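# Scribe a rip line along the curved edge, set gauge down

## Task

Using the green pencil gauge, draw a single line that runs along the board's curved edge for a length of at least one hand span, keeping the gauge's preset distance from that edge the whole way; leave no other marks anywhere on the board; afterwards rest the gauge on the bench where it touches neither the board nor the bench dogs, and make sure it stays motionless.

## Robot and tools

Robot: two arms, left_arm and right_arm, each ending in a sixteen-motor hand (right hand on right_arm, its mirror on left_arm). Arm bases in the scene frame: left_arm at (+0.030, +0.509, -0.001) m, right_arm at (-0.066, -0.417, 0) m, both nearly unrotated. A post stands behind the arms. A loose object may occasionally get nudged by the scene.

Scene frame: origin at table-top height between the arms, +x out over the table, +y toward left_arm, +z up. Image left/right does not match arm names. Printed hand positions and orientations may be off by a few centimetres.

Hand point axes (right hand; for the left hand +x flips): +z runs along straight fingers toward the tips, +y points out of the palm face, +x crosses the palm away from the thumb. Straight fingertips end about 0.12 m beyond the hand point along +z. A rigid mast on the palm side near the wrist can strike objects. Fingertips carry rubber caps; the rest is hard plastic.

The 48-number row (all values in [-1, 1]): left_arm dx, dy, dz, rx, ry, rz; then left hand index_mcp, index_abd, index_pip, index_dip, middle_mcp, middle_abd, middle_pip, middle_dip, ring_mcp, ring_abd, ring_pip, ring_dip, thumb_cmc, thumb_axl, thumb_mcp, thumb_ipl, current_limit, speed; then the same 24 for right_arm. Always send all 48 even if one arm is idle.

Pose numbers are offsets, not poses: displacement from that arm's Hand target as it stood when the action (or move) began, along scene axes. 1.0 equals 0.6 m for dx/dy/dz and 180 degrees for rx/ry/rz, which form one rotation vector turning about the Hand target position. Every row in an action counts from that same start, so repeating an offset in a new call moves further. Six zeros means no new pose for that arm. Orientation requests are clipped to 32 degrees from the measured orientation each step.

Hand numbers are absolute hinge goals, scaled between each hinge's two stops; 0 is a real goal, not 'unchanged'. To keep a hand as is, resend its hand_goal, hand_current_limit and hand_speed. Toward -1 the finger hinges curl toward the palm (straight values: _mcp +0.75, _pip +0.58, _dip +0.70, _abd 0.00); thumb_cmc toward -1 swings the thumb in front of the palm (straight +0.71). current_limit maps -1..+1 to 0..550 mA (minimum 11 mA); speed maps to (speed+1)/2 of 8.5 rad/s. Initially current_limit +0.4, speed -0.6; settings persist. A motor above 495 mA for 5 s in total shuts down for 10 s. A finger grips only while its goal lies past the object surface.

Tools:
- execute_actions(actions, cameras): actions is a list of actions; each action is a table of up to 15 rows, one per 1/30 s step; a short table repeats its last row. Images return only for an empty list or when cameras are named.
- move(target, speed, blend, stop_force, zero, blocking, cameras): straight-line path of each hand point to the offset in one row, or through up to 15 rows (all counted from the same starting Hand targets). speed in m/s, 0.002 to 3.6, default 0.25 (turns at twice that in rad/s); one value or one per target. blend in m rounds corners; 0 stops at each. stop_force in N (3 to 120) ends an arm's path when its wrist sensor feels that much push against the motion; the arm then backs to just before the touch. Use slow speeds (about 0.005 m/s) for contact. With stop_force all rows need identical hand numbers and blocking=false is refused. zero (default true) re-zeros the sensor first. Whole move is capped at 10 s. The move line reports done, off_target, moving, held or fault, plus limits=paced or limits=held.
- wait(seconds): 0 to 3600, sends nothing new.
- stop(): brakes a running move.
- zoom_image(camera, region): region [x0, y0, x1, y1] pixels, at most 504 x 504, from cam_high, cam_left_wrist or cam_right_wrist (each 672x504), only from the latest images.
- zero_wrist_force(arm): subtracts the current wrist reading for left_arm or right_arm.
- finished_scene(scene): ends the episode; the gauge must already be resting still and the line complete.

Results give per arm end_effector_position (m), quat_wxyz, velocities, Hand target, joint data, hand_goal, hand_measured, hand_current_ma, hand_state (moving, goal, blocked, overload), wrist force/torque in the hand's own axes (plus a peak line). Hand points often settle short of the Hand target; send the remaining distance as a new offset.

Cautions: arms are stiff; commanding past a solid contact can trigger a fault stop (about 150 N net force, or joint torque limits; wrist joints are weakest at roughly 12 to 15 N m of push). A fault freezes the arm for 10 s and drops hand commands. Avoid paths taking the wrist near the arm's own first-joint axis. Hot motors (70 °C warning, 85 °C brake) come from long stretched holds or pushing. Do not drop the gauge even a few millimetres, release it while moving, slam it, press the board hard, or let anything leave the table. Press the pencil lightly and keep the gauge fence against the curved edge while tracing.

Each tool is called by a JSON object that holds its "op" and its "data", one argument or row to a line.

## Session

{"op": "execute_actions", "data": {
  "actions": []
}}

Scene clock: 0.00 s.
left_arm: end_effector_position=(+0.1550, +0.3310, +0.3351) hand_goal=(+0.754, +0.000, +0.576, +0.696, +0.754, +0.000, +0.576, +0.696, +0.754, +0.000, +0.576, +0.696, +0.714, +0.678, +0.226, +0.168) hand_measured=(+0.7523, -0.0008, +0.5757, +0.6971, +0.7523, +0.0007, +0.5770, +0.6958, +0.7535, +0.0007, +0.5770, +0.6958, +0.7142, +0.6777, +0.2252, +0.1672) hand_current_ma=(-5, -1, -6, -12, -18, -29, +1, -3, +24, +10, -7, +3, +1, -12, -14, +1) hand_state=(goal, goal, goal, goal, goal, goal, goal, goal, goal, goal, goal, goal, goal, goal, goal, goal) hand_current_limit=0.40 hand_speed=-0.60 end_effector_quat_wxyz=(-0.101, +0.078, +0.951, +0.282) | right_arm: end_effector_position=(+0.3480, -0.0409, +0.2286) hand_goal=(+0.754, +0.000, +0.576, +0.696, +0.754, +0.000, +0.576, +0.696, +0.754, +0.000, +0.576, +0.696, +0.714, +0.678, +0.226, +0.168) hand_measured=(+0.7535, +0.0007, +0.5770, +0.6958, +0.7535, +0.0007, +0.5770, +0.6958, +0.7535, +0.0007, +0.5770, +0.6958, +0.7142, +0.6767, +0.2252, +0.1681) hand_current_ma=(+19, -1, -3, -4, -1, +16, +2, -4, +18, -8, -11, -6, +12, -3, -2, +8) hand_state=(goal, goal, goal, goal, goal, goal, goal, goal, goal, goal, goal, goal, goal, goal, goal, goal) hand_current_limit=0.40 hand_speed=-0.60 end_effector_quat_wxyz=(-0.080, +0.701, +0.706, -0.061)
Joint positions: left_arm=[2.246 -1.369 -1.905 -1.993 1.836 -2.316] | right_arm=[0.568 -1.456 1.708 -1.666 -1.443 0.542]
Joint velocities: within noise
Joint torques (N m): no reading
Motor temperatures (°C): left_arm=[21 33 22 31 32 38] | right_arm=[24 32 22 28 37 42]
Wrist force (N): no reading
Wrist torque (N m): no reading
Wrist force, peak (N): no reading
Hand target: left_arm +0.1550, +0.3310, +0.3351; -0.101, +0.078, +0.951, +0.282 | right_arm +0.3480, -0.0409, +0.2286; -0.080, +0.701, +0.706, -0.061

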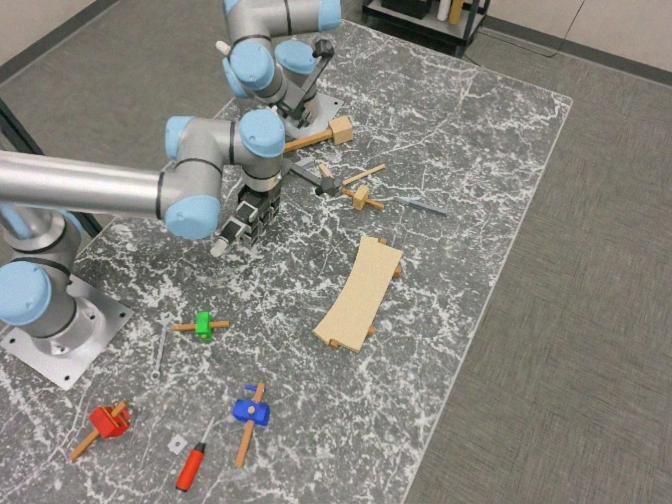

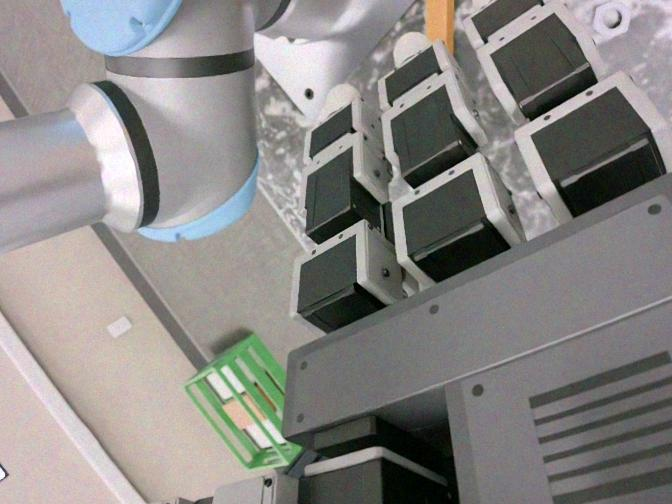

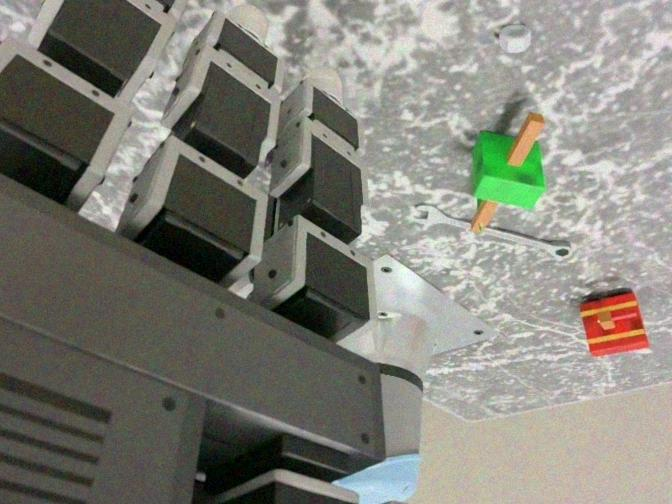

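{"op": "zoom_image", "data": {
  "camera": "cam_high",
  "region": [290, 220, 430, 360]
}}

{"op": "zoom_image", "data": {
  "camera": "cam_high",
  "region": [140, 290, 240, 390]
}}

{"op": "zoom_image", "data": {
  "camera": "cam_right_wrist",
  "region": [400, 80, 600, 280]
}}

{"op": "zoom_image", "data": {
  "camera": "cam_high",
  "region": [60, 360, 300, 500]
}}

{"op": "zoom_image", "data": {
  "camera": "cam_high",
  "region": [270, 100, 460, 240]
}}

Scaled by 3.600 from the camera's image (finer frame: 960x720).

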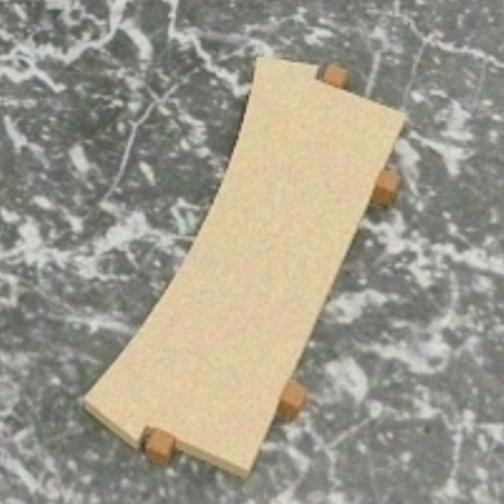

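Scaled by 5.040 from the camera's image (finer frame: 960x720).

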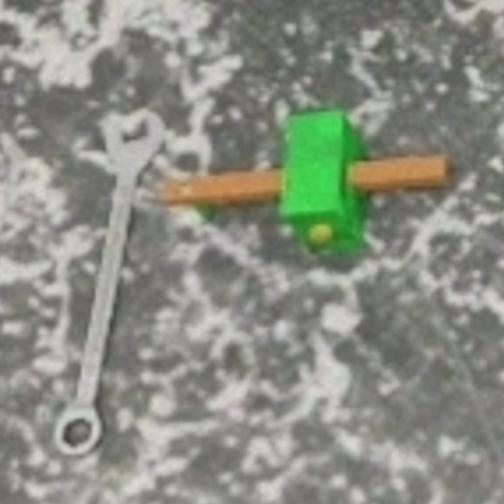

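Scaled by 2.520 from the camera's image (finer frame: 960x720).

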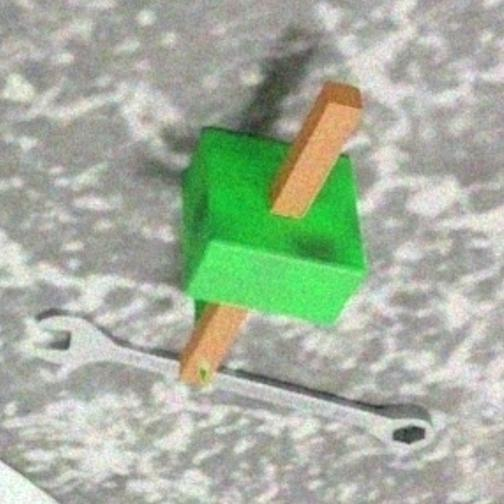

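Scaled by 2.100 from the camera's image (finer frame: 960x720).

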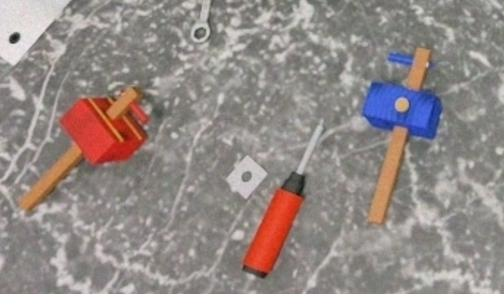

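Scaled by 2.653 from the camera's image (finer frame: 960x720).

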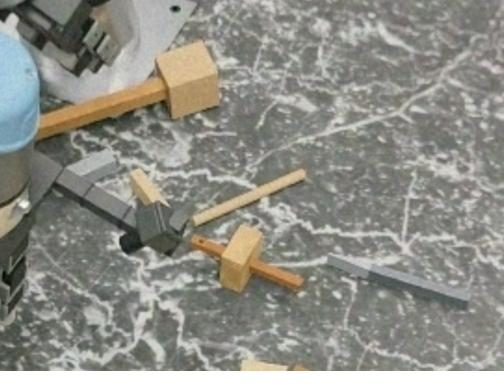

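{"op": "move", "data": {
  "target": [0,0,0,0,0,0,0.754,0,0.576,0.696,0.754,0,0.576,0.696,0.754,0,0.576,0.696,0.714,0.678,0.226,0.168,0.4,-0.6,0.1,-0.12,-0.03,0,0,0,0.754,0,0.576,0.696,0.754,0,0.576,0.696,0.754,0,0.576,0.696,0.714,0.678,0.226,0.168,0.4,-0.6],
  "cameras": ["all"]
}}

Scene clock: 91.03 s.
left_arm: end_effector_position=(+0.1550, +0.3310, +0.3351) hand_goal=(+0.754, +0.000, +0.576, +0.696, +0.754, +0.000, +0.576, +0.696, +0.754, +0.000, +0.576, +0.696, +0.714, +0.678, +0.226, +0.168) hand_measured=(+0.7547, +0.0007, +0.5770, +0.6958, +0.7559, +0.0007, +0.5782, +0.6958, +0.7559, +0.0007, +0.5782, +0.6958, +0.7154, +0.6767, +0.2232, +0.1672) hand_current_ma=(-9, +1, -5, -11, -5, +0, +2, +8, +7, +3, -15, -32, -2, -27, -8, +3) hand_state=(goal, goal, goal, goal, goal, goal, goal, goal, goal, goal, goal, goal, goal, goal, goal, goal) hand_current_limit=0.40 hand_speed=-0.60 end_effector_quat_wxyz=(-0.101, +0.078, +0.951, +0.282) | right_arm: end_effector_position=(+0.4079, -0.1128, +0.2106) hand_goal=(+0.754, +0.000, +0.576, +0.696, +0.754, +0.000, +0.576, +0.696, +0.754, +0.000, +0.576, +0.696, +0.714, +0.678, +0.226, +0.168) hand_measured=(+0.7498, +0.0007, +0.5770, +0.6958, +0.7498, +0.0007, +0.5770, +0.6958, +0.7498, -0.0008, +0.5770, +0.6958, +0.7142, +0.6777, +0.2203, +0.1681) hand_current_ma=(+17, +1, +3, -4, -6, +8, -9, -9, +1, -10, -30, -11, +10, +6, -1, +4) hand_state=(goal, goal, goal, goal, goal, goal, goal, goal, goal, goal, goal, goal, goal, goal, goal, goal) hand_current_limit=0.40 hand_speed=-0.60 end_effector_quat_wxyz=(-0.080, +0.701, +0.706, -0.061)
Joint positions: left_arm=[2.246 -1.369 -1.905 -1.993 1.836 -2.316] | right_arm=[0.394 -1.45 1.744 -1.688 -1.472 0.369]
Joint torques (N m): left_arm=[-0.09 11.71 19.34 0.99 0.32 0.09] | right_arm=[-7.46 -20.9 -26.76 -3.67 -1.11 -1.89]
Wrist force (N): left_arm=[0.1 0.1 0.0] | right_arm=[0.3 -0.1 0.1]
Wrist torque (N m): left_arm=[0.01 -0.02 0.00] | right_arm=[-0.06 -0.04 0.02]
Wrist force, peak (N): left_arm=[-0.2 -0.4 -0.2] | right_arm=[1.0 -1.2 -0.2]
Hand target: left_arm +0.1550, +0.3310, +0.3351; -0.101, +0.078, +0.951, +0.282 | right_arm +0.4080, -0.1129, +0.2106; -0.080, +0.701, +0.706, -0.061
Off the commanded pose: left_arm 0.000 m, 0 deg | right_arm 0.000 m, 0 deg.
move: done
cam_right_wrist: T_world_to_cam=[[0.67743, -0.72495, -0.12466, -0.30648], [-0.35378, -0.46967, 0.80886, -0.12892], [-0.64493, -0.50384, -0.57464, 0.45607]] pos_world=[0.45614, -0.05294, 0.32815]

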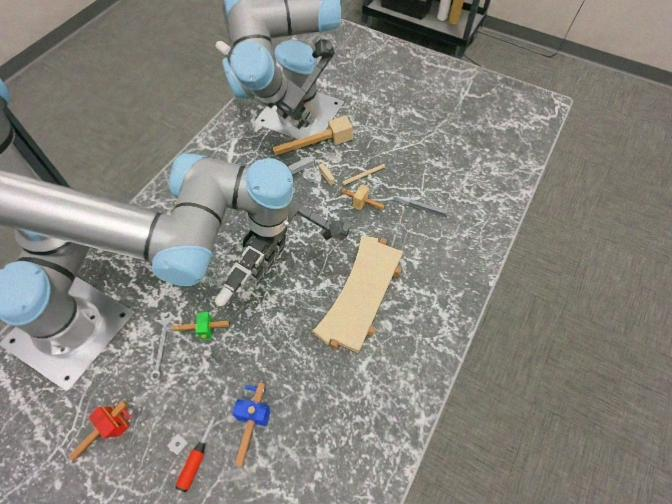

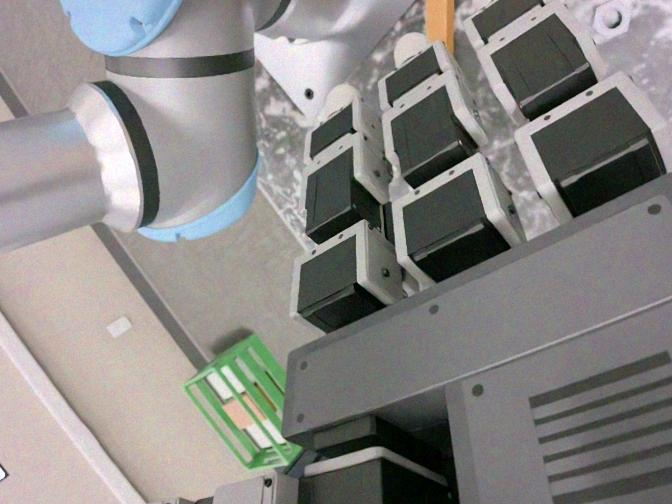

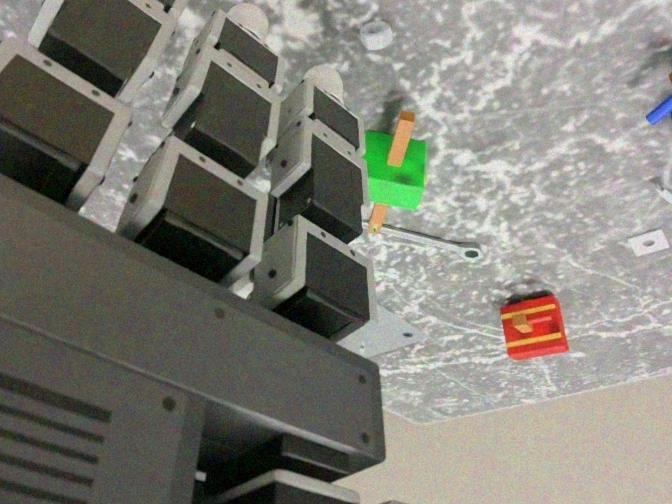

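{"op": "move", "data": {
  "target": [0,0,0,0,0,0,0.754,0,0.576,0.696,0.754,0,0.576,0.696,0.754,0,0.576,0.696,0.714,0.678,0.226,0.168,0.4,-0.6,-0.078,0.057,-0.065,0,0,0,0.754,0,0.576,0.696,0.754,0,0.576,0.696,0.754,0,0.576,0.696,0.714,0.678,0.226,0.168,0.4,-0.6],
  "cameras": ["cam_right_wrist"]
}}

{"op": "zoom_image", "data": {
  "camera": "cam_right_wrist",
  "region": [370, 80, 610, 320]
}}

Scene clock: 104.23 s.
left_arm: end_effector_position=(+0.1550, +0.3310, +0.3351) hand_goal=(+0.754, +0.000, +0.576, +0.696, +0.754, +0.000, +0.576, +0.696, +0.754, +0.000, +0.576, +0.696, +0.714, +0.678, +0.226, +0.168) hand_measured=(+0.7559, -0.0008, +0.5770, +0.6971, +0.7559, +0.0007, +0.5757, +0.6958, +0.7547, +0.0007, +0.5770, +0.6971, +0.7167, +0.6777, +0.2242, +0.1681) hand_current_ma=(-2, +4, -4, -10, -24, -2, +23, +18, +7, -1, -2, -14, +18, -17, -8, +11) hand_state=(goal, goal, goal, goal, goal, goal, goal, goal, goal, goal, goal, goal, goal, goal, goal, goal) hand_current_limit=0.40 hand_speed=-0.60 end_effector_quat_wxyz=(-0.101, +0.078, +0.951, +0.282) | right_arm: end_effector_position=(+0.3613, -0.0787, +0.1717) hand_goal=(+0.754, +0.000, +0.576, +0.696, +0.754, +0.000, +0.576, +0.696, +0.754, +0.000, +0.576, +0.696, +0.714, +0.678, +0.226, +0.168) hand_measured=(+0.7498, -0.0008, +0.5770, +0.6958, +0.7498, +0.0007, +0.5782, +0.6958, +0.7498, -0.0008, +0.5770, +0.6958, +0.7142, +0.6777, +0.2203, +0.1672) hand_current_ma=(-5, -5, +2, -1, -7, +10, -1, -5, -1, -15, -12, -3, +11, +15, +1, +27) hand_state=(goal, goal, goal, goal, goal, goal, goal, goal, goal, goal, goal, goal, goal, goal, goal, goal) hand_current_limit=0.40 hand_speed=-0.60 end_effector_quat_wxyz=(-0.080, +0.701, +0.706, -0.061)
Joint positions: left_arm=[2.246 -1.369 -1.905 -1.993 1.836 -2.316] | right_arm=[0.492 -1.452 1.854 -1.807 -1.456 0.466]
Joint torques (N m): left_arm=[-1.17 12.85 20.03 0.84 0.4 0.12] | right_arm=[5.82 -20.13 -13.3 -3.87 1.37 2.09]
Wrist force (N): left_arm=[-0.1 -0.1 0.1] | right_arm=[0.2 -0.1 -0.2]
Wrist torque (N m): left_arm=[-0.01 0.01 -0.01] | right_arm=[-0.02 0.00 -0.07]
Wrist force, peak (N): left_arm=[-0.2 -0.2 0.3] | right_arm=[0.9 -1.0 0.9]
Hand target: left_arm +0.1550, +0.3310, +0.3351; -0.101, +0.078, +0.951, +0.282 | right_arm +0.3612, -0.0787, +0.1716; -0.080, +0.701, +0.706, -0.061
Off the commanded pose: left_arm 0.000 m, 0 deg | right_arm 0.000 m, 0 deg.
move: done
cam_right_wrist: T_world_to_cam=[[0.67746, -0.72491, -0.12471, -0.25489], [-0.35384, -0.4698, 0.80876, -0.09786], [-0.64487, -0.50377, -0.57477, 0.42085]] pos_world=[0.40944, -0.01874, 0.28925]

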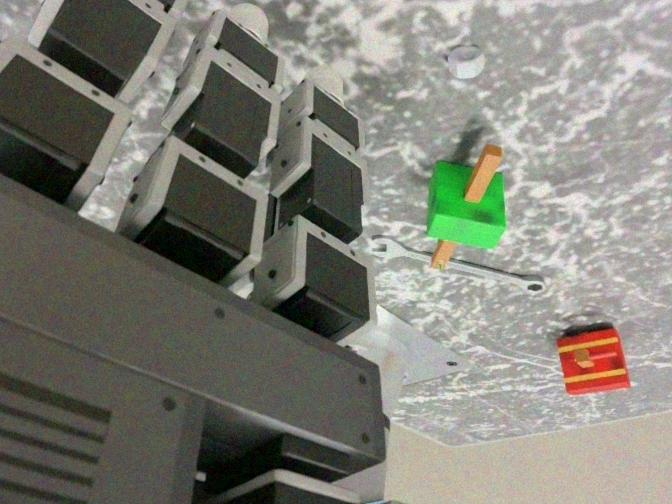

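Scaled by 2.100 from the camera's image (finer frame: 960x720).

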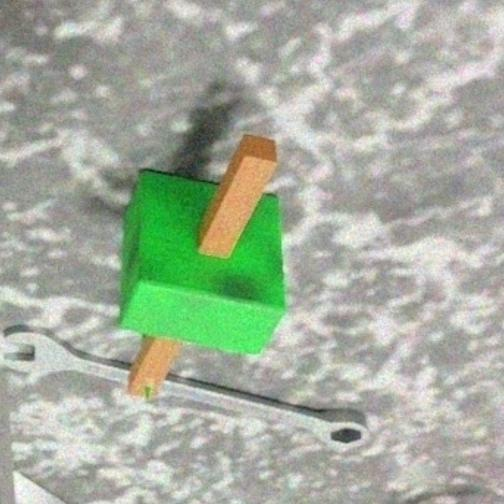

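{"op": "zoom_image", "data": {
  "camera": "cam_right_wrist",
  "region": [415, 135, 515, 280]
}}

{"op": "move", "data": {
  "target": [0,0,0,0,0,0,0.754,0,0.576,0.696,0.754,0,0.576,0.696,0.754,0,0.576,0.696,0.714,0.678,0.226,0.168,0.4,-0.6,-0.17,-0.64,0.03,0,0,-0.5,0.754,0,0.576,0.696,0.754,0,0.576,0.696,0.754,0,0.576,0.696,0.714,0.678,0.226,0.168,0.4,-0.6],
  "cameras": ["all"]
}}

Scaled by 3.476 from the camera's image (finer frame: 960x720).

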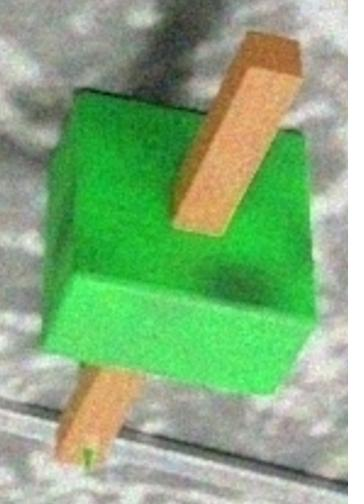

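Scene clock: 189.93 s.
left_arm: end_effector_position=(+0.1550, +0.3310, +0.3351) hand_goal=(+0.754, +0.000, +0.576, +0.696, +0.754, +0.000, +0.576, +0.696, +0.754, +0.000, +0.576, +0.696, +0.714, +0.678, +0.226, +0.168) hand_measured=(+0.7559, -0.0008, +0.5770, +0.6971, +0.7571, +0.0007, +0.5770, +0.6958, +0.7559, -0.0008, +0.5770, +0.6958, +0.7154, +0.6777, +0.2242, +0.1672) hand_current_ma=(-3, -1, +0, -2, +3, -8, +14, +1, +14, +4, -6, -13, +13, +3, -12, +20) hand_state=(goal, goal, goal, goal, goal, goal, goal, goal, goal, goal, goal, goal, goal, goal, goal, goal) hand_current_limit=0.40 hand_speed=-0.60 end_effector_quat_wxyz=(-0.101, +0.078, +0.951, +0.282) | right_arm: end_effector_position=(+0.2592, -0.4626, +0.1896) hand_goal=(+0.754, +0.000, +0.576, +0.696, +0.754, +0.000, +0.576, +0.696, +0.754, +0.000, +0.576, +0.696, +0.714, +0.678, +0.226, +0.168) hand_measured=(+0.7498, +0.0007, +0.5770, +0.6958, +0.7498, -0.0023, +0.5770, +0.6958, +0.7498, +0.0007, +0.5757, +0.6958, +0.7142, +0.6767, +0.2203, +0.1672) hand_current_ma=(+9, +5, +7, -6, -6, +19, -5, -1, -15, -10, -2, +0, +2, +0, -7, -2) hand_state=(goal, goal, goal, goal, goal, goal, goal, goal, goal, goal, goal, goal, goal, goal, goal, goal) hand_current_limit=0.40 hand_speed=-0.60 end_effector_quat_wxyz=(-0.100, +0.995, +0.003, +0.013)
Joint positions: left_arm=[2.246 -1.369 -1.905 -1.993 1.836 -2.316] | right_arm=[-0.414 -1.953 2.261 -1.818 -1.378 1.135]
Joint torques (N m): left_arm=[-1.08 11.83 20.24 0.85 0.25 0.24] | right_arm=[-7.62 -13.16 -14.1 -0.55 1.49 2.08]
Wrist force (N): left_arm=[0.0 -0.1 0.0] | right_arm=[-0.2 -0.3 -0.2]
Wrist torque (N m): left_arm=[-0.02 0.00 0.00] | right_arm=[-0.11 0.04 -0.16]
Wrist force, peak (N): left_arm=[-0.1 0.0 0.5] | right_arm=[0.5 0.3 -0.8]
Hand target: left_arm +0.1550, +0.3310, +0.3351; -0.101, +0.078, +0.951, +0.282 | right_arm +0.2592, -0.4627, +0.1896; -0.100, +0.995, +0.003, +0.013
Off the commanded pose: left_arm 0.000 m, 0 deg | right_arm 0.000 m, 0 deg.
move: done
cam_right_wrist: T_world_to_cam=[[-0.72488, -0.67751, -0.12467, -0.07646], [-0.46978, 0.3538, 0.80878, 0.08226], [-0.50385, 0.64483, -0.57474, 0.66675]] pos_world=[0.31916, -0.51084, 0.30715]

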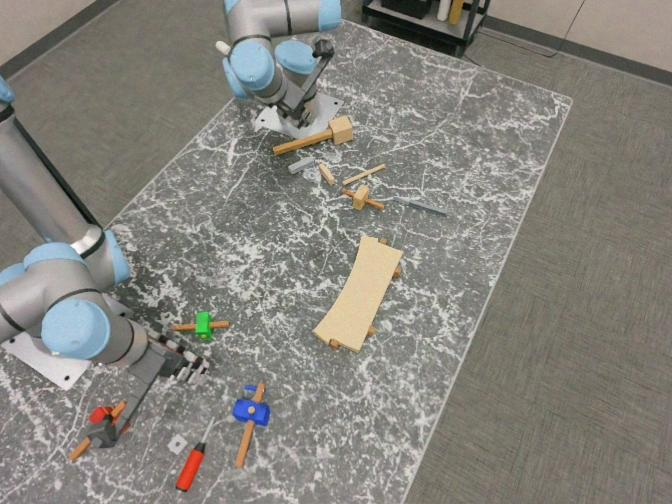

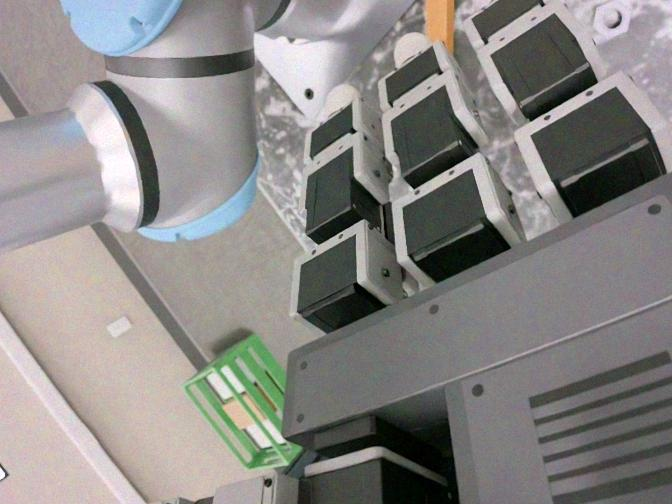

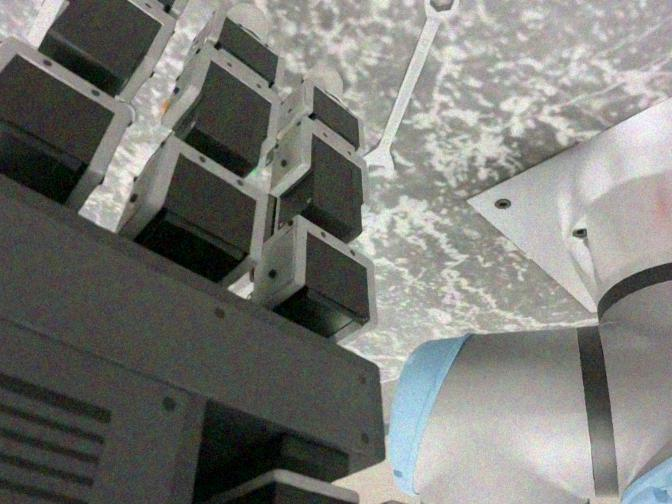

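{"op": "move", "data": {
  "target": [
    [0,0,0,0,0,0,0.754,0,0.576,0.696,0.754,0,0.576,0.696,0.754,0,0.576,0.696,0.714,0.678,0.226,0.168,0.4,-0.6,0.118,0.521,0.1,0,0,0.5,0.754,0,0.576,0.696,0.754,0,0.576,0.696,0.754,0,0.576,0.696,0.714,0.678,0.226,0.168,0.4,-0.6],
    [0,0,0,0,0,0,0.754,0,0.576,0.696,0.754,0,0.576,0.696,0.754,0,0.576,0.696,0.714,0.678,0.226,0.168,0.4,-0.6,-0.235,0.5545,0.0,0,0,1.0,0.754,0,0.576,0.696,0.754,0,0.576,0.696,0.754,0,0.576,0.696,0.714,0.678,0.226,0.168,0.4,-0.6]
  ],
  "blend": [0.05, 0],
  "cameras": ["all"]
}}

Scene clock: 224.23 s.
left_arm: end_effector_position=(+0.1550, +0.3310, +0.3351) hand_goal=(+0.754, +0.000, +0.576, +0.696, +0.754, +0.000, +0.576, +0.696, +0.754, +0.000, +0.576, +0.696, +0.714, +0.678, +0.226, +0.168) hand_measured=(+0.7559, +0.0007, +0.5770, +0.6958, +0.7559, -0.0008, +0.5770, +0.6958, +0.7559, +0.0007, +0.5770, +0.6958, +0.7167, +0.6767, +0.2232, +0.1681) hand_current_ma=(+7, -2, -19, -9, -19, -8, +15, -5, +9, +0, -1, -13, -1, -22, -1, +7) hand_state=(goal, goal, goal, goal, goal, goal, goal, goal, goal, goal, goal, goal, goal, goal, goal, goal) hand_current_limit=0.40 hand_speed=-0.60 end_effector_quat_wxyz=(-0.101, +0.078, +0.951, +0.282) | right_arm: end_effector_position=(+0.1182, -0.1300, +0.1896) hand_goal=(+0.754, +0.000, +0.576, +0.696, +0.754, +0.000, +0.576, +0.696, +0.754, +0.000, +0.576, +0.696, +0.714, +0.678, +0.226, +0.168) hand_measured=(+0.7498, +0.0007, +0.5770, +0.6958, +0.7498, -0.0008, +0.5770, +0.6958, +0.7498, +0.0007, +0.5770, +0.6958, +0.7154, +0.6767, +0.2203, +0.1681) hand_current_ma=(+15, -7, +5, +3, +6, +13, -4, -15, +1, -12, +0, +8, +6, +15, -3, +5) hand_state=(goal, goal, goal, goal, goal, goal, goal, goal, goal, goal, goal, goal, goal, goal, goal, goal) hand_current_limit=0.40 hand_speed=-0.60 end_effector_quat_wxyz=(-0.013, -0.003, +0.995, -0.100)
Joint positions: left_arm=[2.246 -1.369 -1.905 -1.993 1.836 -2.316] | right_arm=[0.527 -2.093 2.315 -1.671 -1.732 -1.049]
Joint torques (N m): left_arm=[-0.88 12.79 19.97 1.01 0.3 0.04] | right_arm=[7.69 -8.24 -14.31 -3.81 -1.47 -2.06]
Wrist force (N): left_arm=[0.1 -0.1 0.2] | right_arm=[-0.1 -0.6 -0.2]
Wrist torque (N m): left_arm=[-0.02 -0.01 0.00] | right_arm=[-0.11 0.08 -0.08]
Wrist force, peak (N): left_arm=[-0.1 -0.1 0.5] | right_arm=[-0.4 -0.6 -1.2]
Hand target: left_arm +0.1550, +0.3310, +0.3351; -0.101, +0.078, +0.951, +0.282 | right_arm +0.1182, -0.1300, +0.1896; -0.013, -0.003, +0.995, -0.100
Off the commanded pose: left_arm 0.000 m, 0 deg | right_arm 0.000 m, 0 deg.
move: done
cam_right_wrist: T_world_to_cam=[[0.72501, 0.67736, -0.12463, 0.05136], [0.46968, -0.3539, 0.8088, -0.30476], [0.50374, -0.64492, -0.57473, 0.09441]] pos_world=[0.05834, -0.08176, 0.30715]

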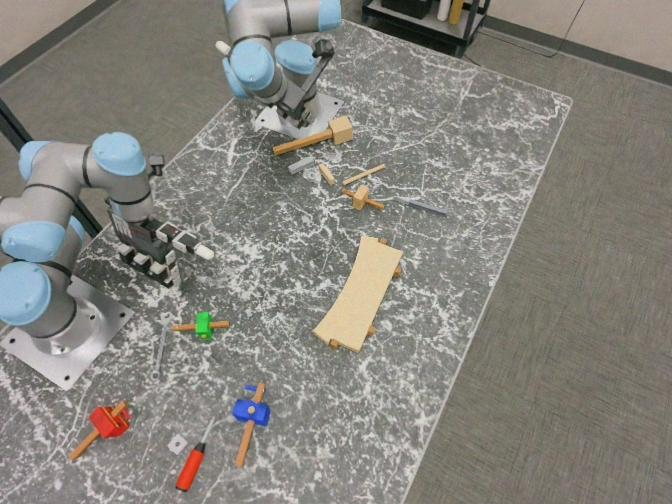

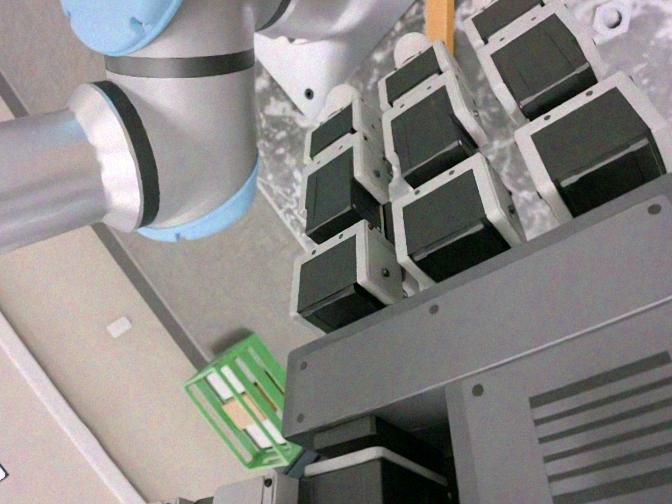

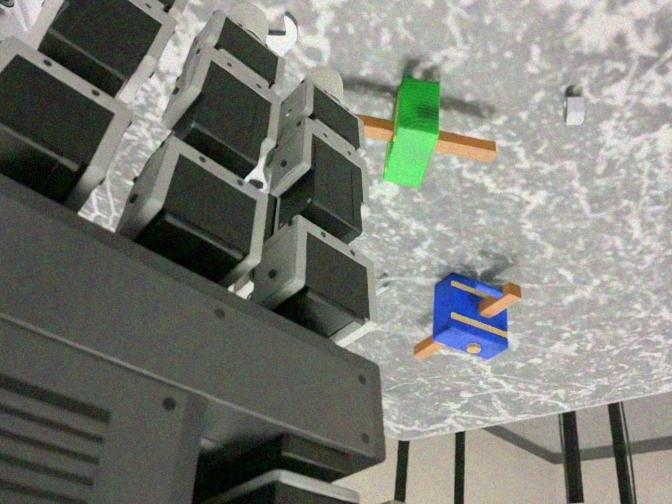

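{"op": "move", "data": {
  "target": [0,0,0,0,0,0,0.754,0,0.576,0.696,0.754,0,0.576,0.696,0.754,0,0.576,0.696,0.714,0.678,0.226,0.168,0.4,-0.6,-0.08,-0.07,-0.02,0,0,0,0.754,0,0.576,0.696,0.754,0,0.576,0.696,0.754,0,0.576,0.696,0.714,0.678,0.226,0.168,0.4,-0.6],
  "cameras": ["cam_right_wrist"]
}}

{"op": "zoom_image", "data": {
  "camera": "cam_right_wrist",
  "region": [360, 60, 560, 210]
}}

Scene clock: 230.50 s.
left_arm: end_effector_position=(+0.1550, +0.3310, +0.3351) hand_goal=(+0.754, +0.000, +0.576, +0.696, +0.754, +0.000, +0.576, +0.696, +0.754, +0.000, +0.576, +0.696, +0.714, +0.678, +0.226, +0.168) hand_measured=(+0.7547, +0.0007, +0.5770, +0.6958, +0.7547, -0.0008, +0.5782, +0.6958, +0.7559, -0.0008, +0.5770, +0.6958, +0.7167, +0.6777, +0.2242, +0.1672) hand_current_ma=(-7, +3, -18, +0, -12, -17, +16, -9, +16, -1, +1, -7, +9, -3, -5, +10) hand_state=(goal, goal, goal, goal, goal, goal, goal, goal, goal, goal, goal, goal, goal, goal, goal, goal) hand_current_limit=0.40 hand_speed=-0.60 end_effector_quat_wxyz=(-0.101, +0.078, +0.951, +0.282) | right_arm: end_effector_position=(+0.0702, -0.1720, +0.1776) hand_goal=(+0.754, +0.000, +0.576, +0.696, +0.754, +0.000, +0.576, +0.696, +0.754, +0.000, +0.576, +0.696, +0.714, +0.678, +0.226, +0.168) hand_measured=(+0.7498, +0.0007, +0.5770, +0.6958, +0.7498, -0.0096, +0.5770, +0.6945, +0.7486, -0.0023, +0.5770, +0.6958, +0.7142, +0.6777, +0.2193, +0.1681) hand_current_ma=(+15, -5, +11, +8, +3, +3, -10, -1, -2, -7, -18, -7, -6, +5, -4, +8) hand_state=(goal, goal, goal, goal, goal, goal, goal, goal, goal, goal, goal, goal, goal, goal, goal, goal) hand_current_limit=0.40 hand_speed=-0.60 end_effector_quat_wxyz=(-0.013, -0.003, +0.995, -0.100)
Joint positions: left_arm=[2.246 -1.369 -1.905 -1.993 1.836 -2.316] | right_arm=[0.465 -2.321 2.428 -1.566 -1.739 -1.112]
Joint torques (N m): left_arm=[-0.17 12.43 21.19 0.95 0.31 -0.01] | right_arm=[-7.25 -0.06 -15.92 -0.59 1.03 -2.26]
Wrist force (N): left_arm=[0.1 -0.1 0.3] | right_arm=[0.0 -0.4 -0.3]
Wrist torque (N m): left_arm=[-0.03 0.00 0.00] | right_arm=[-0.07 0.01 -0.01]
Wrist force, peak (N): left_arm=[-0.1 0.0 0.5] | right_arm=[1.1 -1.0 0.6]
Hand target: left_arm +0.1550, +0.3310, +0.3351; -0.101, +0.078, +0.951, +0.282 | right_arm +0.0702, -0.1720, +0.1776; -0.013, -0.003, +0.995, -0.100
Off the commanded pose: left_arm 0.000 m, 0 deg | right_arm 0.000 m, 0 deg.
move: done
cam_right_wrist: T_world_to_cam=[[0.72495, 0.67741, -0.12475, 0.11316], [0.46979, -0.35381, 0.80878, -0.28735], [0.50374, -0.64492, -0.57473, 0.08461]] pos_world=[0.01034, -0.12376, 0.29515]

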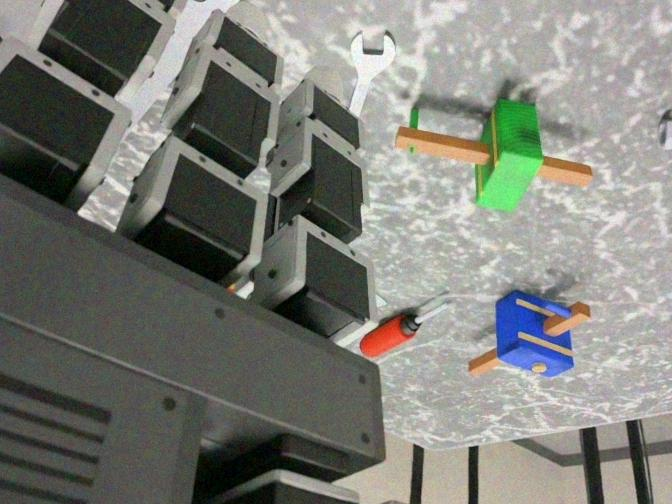

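Scaled by 2.520 from the camera's image (finer frame: 960x720).

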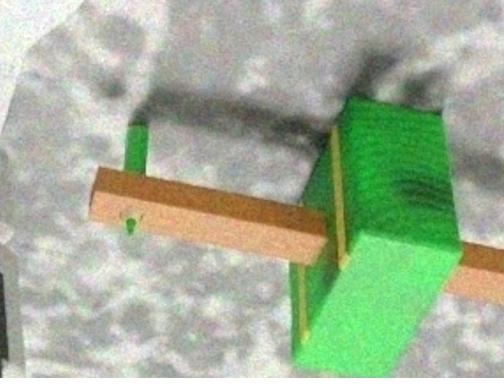

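{"op": "zoom_image", "data": {
  "camera": "cam_right_wrist",
  "region": [385, 95, 455, 165]
}}

{"op": "zoom_image", "data": {
  "camera": "cam_right_wrist",
  "region": [460, 90, 560, 220]
}}

Scaled by 7.200 from the camera's image (finer frame: 960x720).

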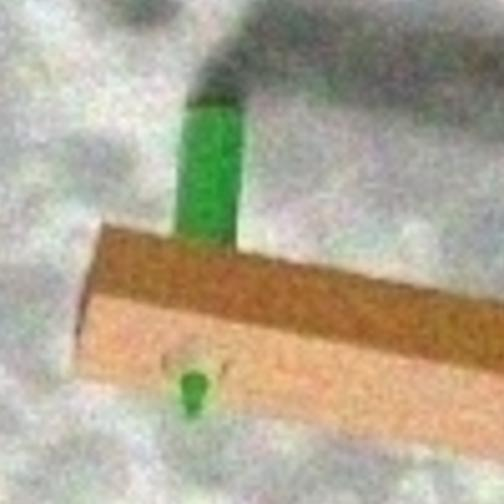

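Scaled by 3.877 from the camera's image (finer frame: 960x720).

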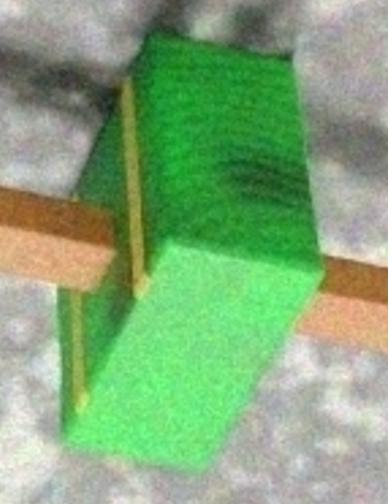

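{"op": "move", "data": {
  "target": [0.42,-0.625,-0.13,-0.182,-0.0653,0.0504,0.754,0,0.576,0.696,0.754,0,0.576,0.696,0.754,0,0.576,0.696,0.714,0.678,0.226,0.168,0.4,-0.6,0,0,0,0,0,0,0.754,0,0.576,0.696,0.754,0,0.576,0.696,0.754,0,0.576,0.696,0.714,0.678,0.226,0.168,0.4,-0.6],
  "cameras": ["all"]
}}

Scene clock: 481.20 s.
left_arm: end_effector_position=(+0.4070, -0.0440, +0.2571) hand_goal=(+0.754, +0.000, +0.576, +0.696, +0.754, +0.000, +0.576, +0.696, +0.754, +0.000, +0.576, +0.696, +0.714, +0.678, +0.226, +0.168) hand_measured=(+0.7498, -0.0008, +0.5731, +0.6958, +0.7511, +0.0007, +0.5718, +0.6958, +0.7498, +0.0007, +0.5744, +0.6971, +0.7142, +0.6767, +0.2232, +0.1672) hand_current_ma=(-9, +19, -5, -3, -12, -14, +6, +4, +7, -15, -1, -12, +0, +2, -9, +3) hand_state=(goal, goal, goal, goal, goal, goal, goal, goal, goal, goal, goal, goal, goal, goal, goal, goal) hand_current_limit=0.40 hand_speed=-0.60 end_effector_quat_wxyz=(+0.000, +0.000, +1.000, +0.001) | right_arm: end_effector_position=(+0.0702, -0.1720, +0.1776) hand_goal=(+0.754, +0.000, +0.576, +0.696, +0.754, +0.000, +0.576, +0.696, +0.754, +0.000, +0.576, +0.696, +0.714, +0.678, +0.226, +0.168) hand_measured=(+0.7498, -0.0008, +0.5770, +0.6958, +0.7498, -0.0096, +0.5770, +0.6971, +0.7498, -0.0023, +0.5770, +0.6958, +0.7154, +0.6777, +0.2203, +0.1681) hand_current_ma=(+15, -9, +19, +6, -1, +7, -3, -1, +5, -5, +16, -2, +11, +7, -13, +2) hand_state=(goal, goal, goal, goal, goal, goal, goal, goal, goal, goal, goal, goal, goal, goal, goal, goal) hand_current_limit=0.40 hand_speed=-0.60 end_effector_quat_wxyz=(-0.013, -0.003, +0.995, -0.100)
Joint positions: left_arm=[2.245 -2.198 -0.993 -1.524 1.572 -2.405] | right_arm=[0.465 -2.321 2.428 -1.566 -1.739 -1.113]
Joint torques (N m): left_arm=[-10.66 36.3 31.59 0.27 -1.53 -1.51] | right_arm=[-7.73 -0.1 -15.02 -0.69 0.99 -2]
Wrist force (N): left_arm=[-0.4 0.8 0.9] | right_arm=[-0.1 -0.4 0.0]
Wrist torque (N m): left_arm=[0.07 0.07 0.10] | right_arm=[-0.10 0.01 -0.02]
Wrist force, peak (N): left_arm=[0.9 1.1 1.2] | right_arm=[0.0 -0.8 -0.1]
Hand target: left_arm +0.4070, -0.0440, +0.2571; +0.000, +0.000, +1.000, +0.001 | right_arm +0.0702, -0.1720, +0.1776; -0.013, -0.003, +0.995, -0.100
Off the commanded pose: left_arm 0.000 m, 0 deg | right_arm 0.000 m, 0 deg.
move: done
cam_left_wrist: T_world_to_cam=[[0.7696, -0.63789, -0.02842, -0.36512], [-0.41804, -0.537, 0.73272, -0.09064], [-0.48265, -0.55202, -0.67994, 0.4736]] pos_world=[0.47169, -0.02014, 0.37805]
cam_right_wrist: T_world_to_cam=[[0.72494, 0.67743, -0.12466, 0.11313], [0.46975, -0.35388, 0.80876, -0.28736], [0.50377, -0.64487, -0.57477, 0.08463]] pos_world=[0.01034, -0.12376, 0.29515]

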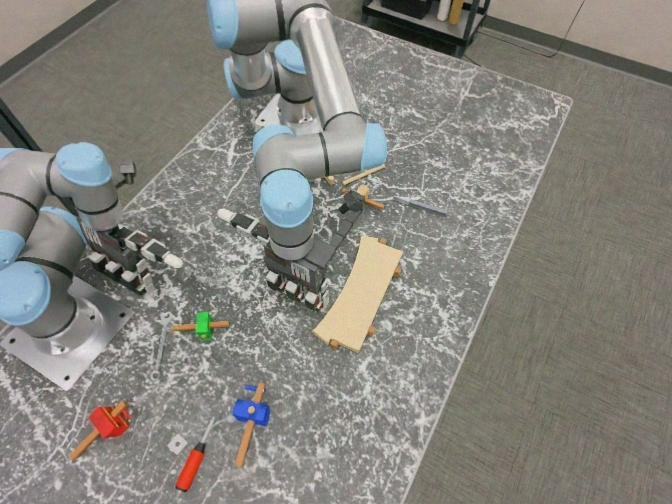

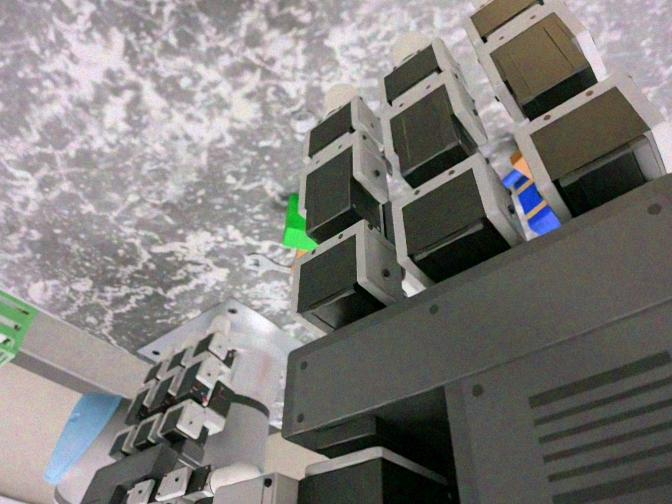

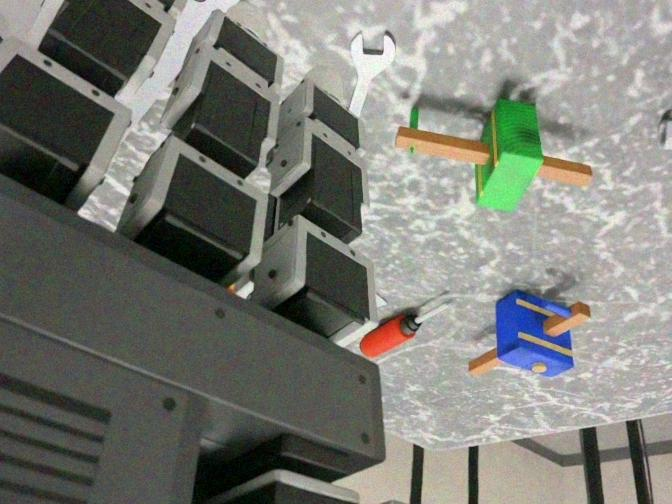

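{"op": "move", "data": {
  "target": [
    [0,0,0,0,0,0,0.754,0,0.576,0.696,0.754,0,0.576,0.696,0.754,0,0.576,0.696,0.714,0.678,0.226,0.168,0.4,-0.6,0.183,-0.347,0.254,0,0,-0.5,0.754,0,0.576,0.696,0.754,0,0.576,0.696,0.754,0,0.576,0.696,0.714,0.678,0.226,0.168,0.4,-0.6],
    [0,0,0,0,0,0,0.754,0,0.576,0.696,0.754,0,0.576,0.696,0.754,0,0.576,0.696,0.714,0.678,0.226,0.168,0.4,-0.6,0.383,-0.63,0.204,0,0,-1.0,0.754,0,0.576,0.696,0.754,0,0.576,0.696,0.754,0,0.576,0.696,0.714,0.678,0.226,0.168,0.4,-0.6]
  ],
  "blend": [0.05, 0]
}}

{"op": "move", "data": {
  "target": [-0.142,-0.03,-0.08,0,0,0.25,0.754,0,0.576,0.696,0.754,0,0.576,0.696,0.754,0,0.576,0.696,0.714,0.678,0.226,0.168,0.4,-0.6,0,0,0,0,0,0,0.754,0,0.576,0.696,0.754,0,0.576,0.696,0.754,0,0.576,0.696,0.714,0.678,0.226,0.168,0.4,-0.6],
  "cameras": ["all"]
}}

Scene clock: 499.83 s.
left_arm: end_effector_position=(+0.4070, -0.0440, +0.2571) hand_goal=(+0.754, +0.000, +0.576, +0.696, +0.754, +0.000, +0.576, +0.696, +0.754, +0.000, +0.576, +0.696, +0.714, +0.678, +0.226, +0.168) hand_measured=(+0.7498, +0.0007, +0.5731, +0.6958, +0.7498, +0.0007, +0.5705, +0.6958, +0.7498, +0.0007, +0.5731, +0.6958, +0.7167, +0.6767, +0.2232, +0.1672) hand_current_ma=(+2, -1, -16, -13, -22, -8, -3, -7, +7, +1, +1, -1, +7, +2, -5, +5) hand_state=(goal, goal, goal, goal, goal, goal, goal, goal, goal, goal, goal, goal, goal, goal, goal, goal) hand_current_limit=0.40 hand_speed=-0.60 end_effector_quat_wxyz=(+0.000, +0.000, +1.000, +0.001) | right_arm: end_effector_position=(+0.1015, -0.2312, +0.2212) hand_goal=(+0.754, +0.000, +0.576, +0.696, +0.754, +0.000, +0.576, +0.696, +0.754, +0.000, +0.576, +0.696, +0.714, +0.678, +0.226, +0.168) hand_measured=(+0.7498, -0.0008, +0.5770, +0.6958, +0.7498, +0.0007, +0.5757, +0.6958, +0.7486, +0.0007, +0.5770, +0.6958, +0.7129, +0.6777, +0.2193, +0.1672) hand_current_ma=(+5, +16, +2, -3, +6, -1, -10, +13, +17, -14, -12, -3, +7, +4, -5, +1) hand_state=(goal, goal, goal, goal, goal, goal, goal, goal, goal, goal, goal, goal, goal, goal, goal, goal) hand_current_limit=0.40 hand_speed=-0.60 end_effector_quat_wxyz=(-0.034, +0.219, +0.970, -0.095)
Joint positions: left_arm=[2.245 -2.198 -0.993 -1.524 1.572 -2.405] | right_arm=[0.182 -2.447 2.337 -1.323 -1.72 -0.944]
Joint torques (N m): left_arm=[-11.45 35.8 30.31 0.3 -1.23 -1.3] | right_arm=[7.73 17.5 -14.66 -3.86 -1.36 -2.06]
Wrist force (N): left_arm=[-0.4 0.7 0.8] | right_arm=[-0.9 -0.7 0.1]
Wrist torque (N m): left_arm=[0.08 0.06 0.10] | right_arm=[-0.18 0.07 -0.10]
Wrist force, peak (N): left_arm=[-0.5 1.0 1.2] | right_arm=[-1.5 -2.1 -1.3]
Hand target: left_arm +0.4070, -0.0440, +0.2571; +0.000, +0.000, +1.000, +0.001 | right_arm +0.1015, -0.2311, +0.2212; -0.034, +0.219, +0.970, -0.095 (not the last commanded pose)
Off the commanded pose: left_arm 0.000 m, 0 deg | right_arm 0.384 m, 154 deg.
move: held (right_arm; a check stopped the path); path passed 0 of 2 targets; limits=held
pose unreachable (right arm): on one or more control steps of this call, first in action 0 (counted from 0), this arm could not follow its commanded pose, so it was not sent that pose on those steps. It may still have moved: this result reports where it is.
cause: moving toward the commanded pose would bring two parts of the arm too close to each other (joints 3 (elbow) to 6 (wrist 3) lie between them).

Scene clock: 501.97 s.
left_arm: end_effector_position=(+0.3218, -0.0620, +0.2091) hand_goal=(+0.754, +0.000, +0.576, +0.696, +0.754, +0.000, +0.576, +0.696, +0.754, +0.000, +0.576, +0.696, +0.714, +0.678, +0.226, +0.168) hand_measured=(+0.7498, -0.0008, +0.5718, +0.6971, +0.7498, -0.0023, +0.5718, +0.6971, +0.7498, -0.0008, +0.5705, +0.6945, +0.7154, +0.6777, +0.2232, +0.1681) hand_current_ma=(-9, +1, -17, -13, -9, -3, +11, +4, -5, +2, -15, -10, +8, -15, -13, +11) hand_state=(goal, goal, goal, goal, goal, goal, goal, goal, goal, goal, goal, goal, goal, goal, goal, goal) hand_current_limit=0.40 hand_speed=-0.60 end_effector_quat_wxyz=(-0.001, -0.383, +0.924, +0.001) | right_arm: end_effector_position=(+0.1015, -0.2311, +0.2212) hand_goal=(+0.754, +0.000, +0.576, +0.696, +0.754, +0.000, +0.576, +0.696, +0.754, +0.000, +0.576, +0.696, +0.714, +0.678, +0.226, +0.168) hand_measured=(+0.7498, +0.0007, +0.5757, +0.6958, +0.7498, +0.0007, +0.5770, +0.6958, +0.7498, +0.0007, +0.5757, +0.6971, +0.7142, +0.6777, +0.2203, +0.1672) hand_current_ma=(+9, -6, +12, -11, +3, +10, -4, -1, +14, -8, -15, -1, +9, +9, +1, +5) hand_state=(goal, goal, goal, goal, goal, goal, goal, goal, goal, goal, goal, goal, goal, goal, goal, goal) hand_current_limit=0.40 hand_speed=-0.60 end_effector_quat_wxyz=(-0.034, +0.219, +0.970, -0.095)
Joint positions: left_arm=[2.234 -2.119 -1.243 -1.352 1.57 -3.201] | right_arm=[0.183 -2.447 2.337 -1.323 -1.72 -0.944]
Joint torques (N m): left_arm=[-11.48 54.29 10.93 3.87 1.31 -1.52] | right_arm=[7.35 17.65 -14.63 -3.77 -1.37 -2]
Wrist force (N): left_arm=[-0.5 0.9 1.0] | right_arm=[-0.8 -0.6 0.2]
Wrist torque (N m): left_arm=[0.07 0.06 0.10] | right_arm=[-0.18 0.04 -0.08]
Wrist force, peak (N): left_arm=[-0.4 1.1 1.5] | right_arm=[-0.8 -0.6 0.0]
Hand target: left_arm +0.3218, -0.0620, +0.2091; -0.001, -0.383, +0.924, +0.001 | right_arm +0.1015, -0.2311, +0.2212; -0.034, +0.219, +0.970, -0.095
Off the commanded pose: left_arm 0.000 m, 0 deg | right_arm 0.000 m, 0 deg.
move: done
cam_left_wrist: T_world_to_cam=[[0.99526, 0.09299, -0.02852, -0.33966], [0.0841, -0.67532, 0.73271, -0.27089], [0.04888, -0.73164, -0.67994, 0.20775]] pos_world=[0.35068, 0.00064, 0.33005]
cam_right_wrist: T_world_to_cam=[[0.94751, 0.29464, -0.12412, 0.02481], [0.26836, -0.52192, 0.80968, -0.37685], [0.17379, -0.80049, -0.5736, 0.05307]] pos_world=[0.0684, -0.16152, 0.33865]

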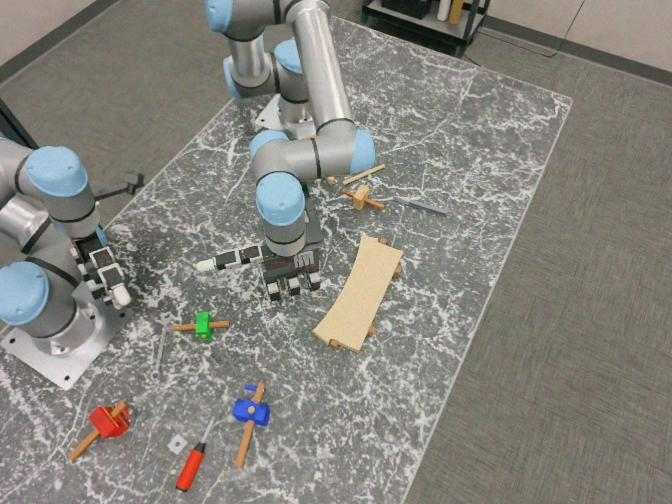

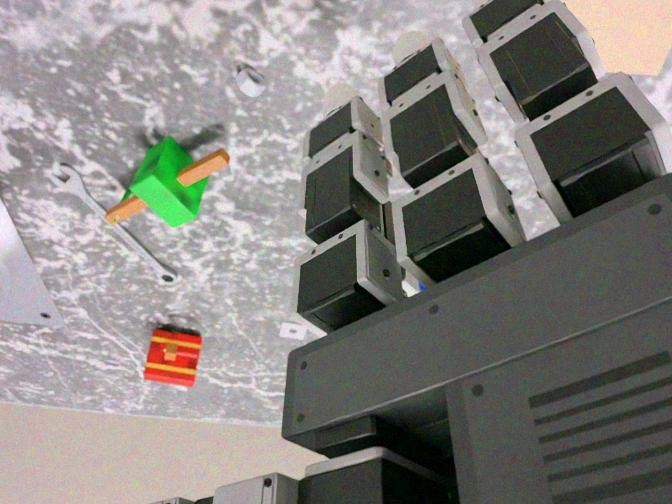

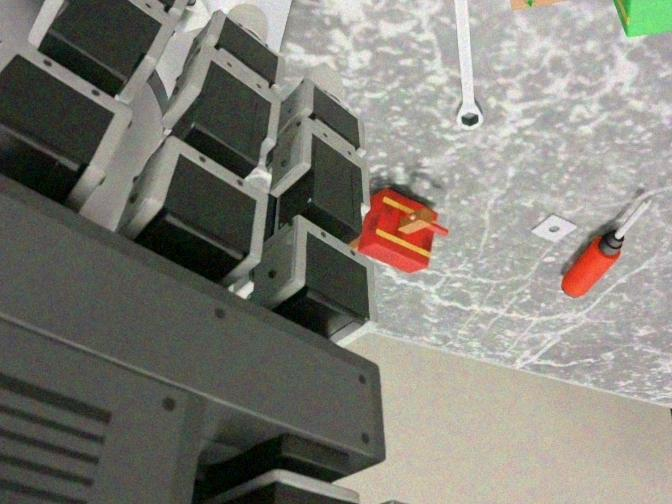

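{"op": "zoom_image", "data": {
  "camera": "cam_left_wrist",
  "region": [95, 120, 245, 240]
}}

Scaled by 3.360 from the camera's image (finer frame: 960x720).

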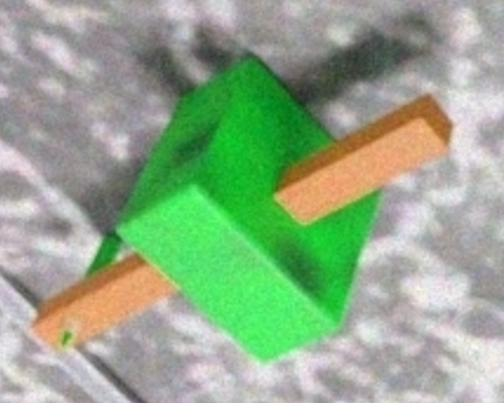

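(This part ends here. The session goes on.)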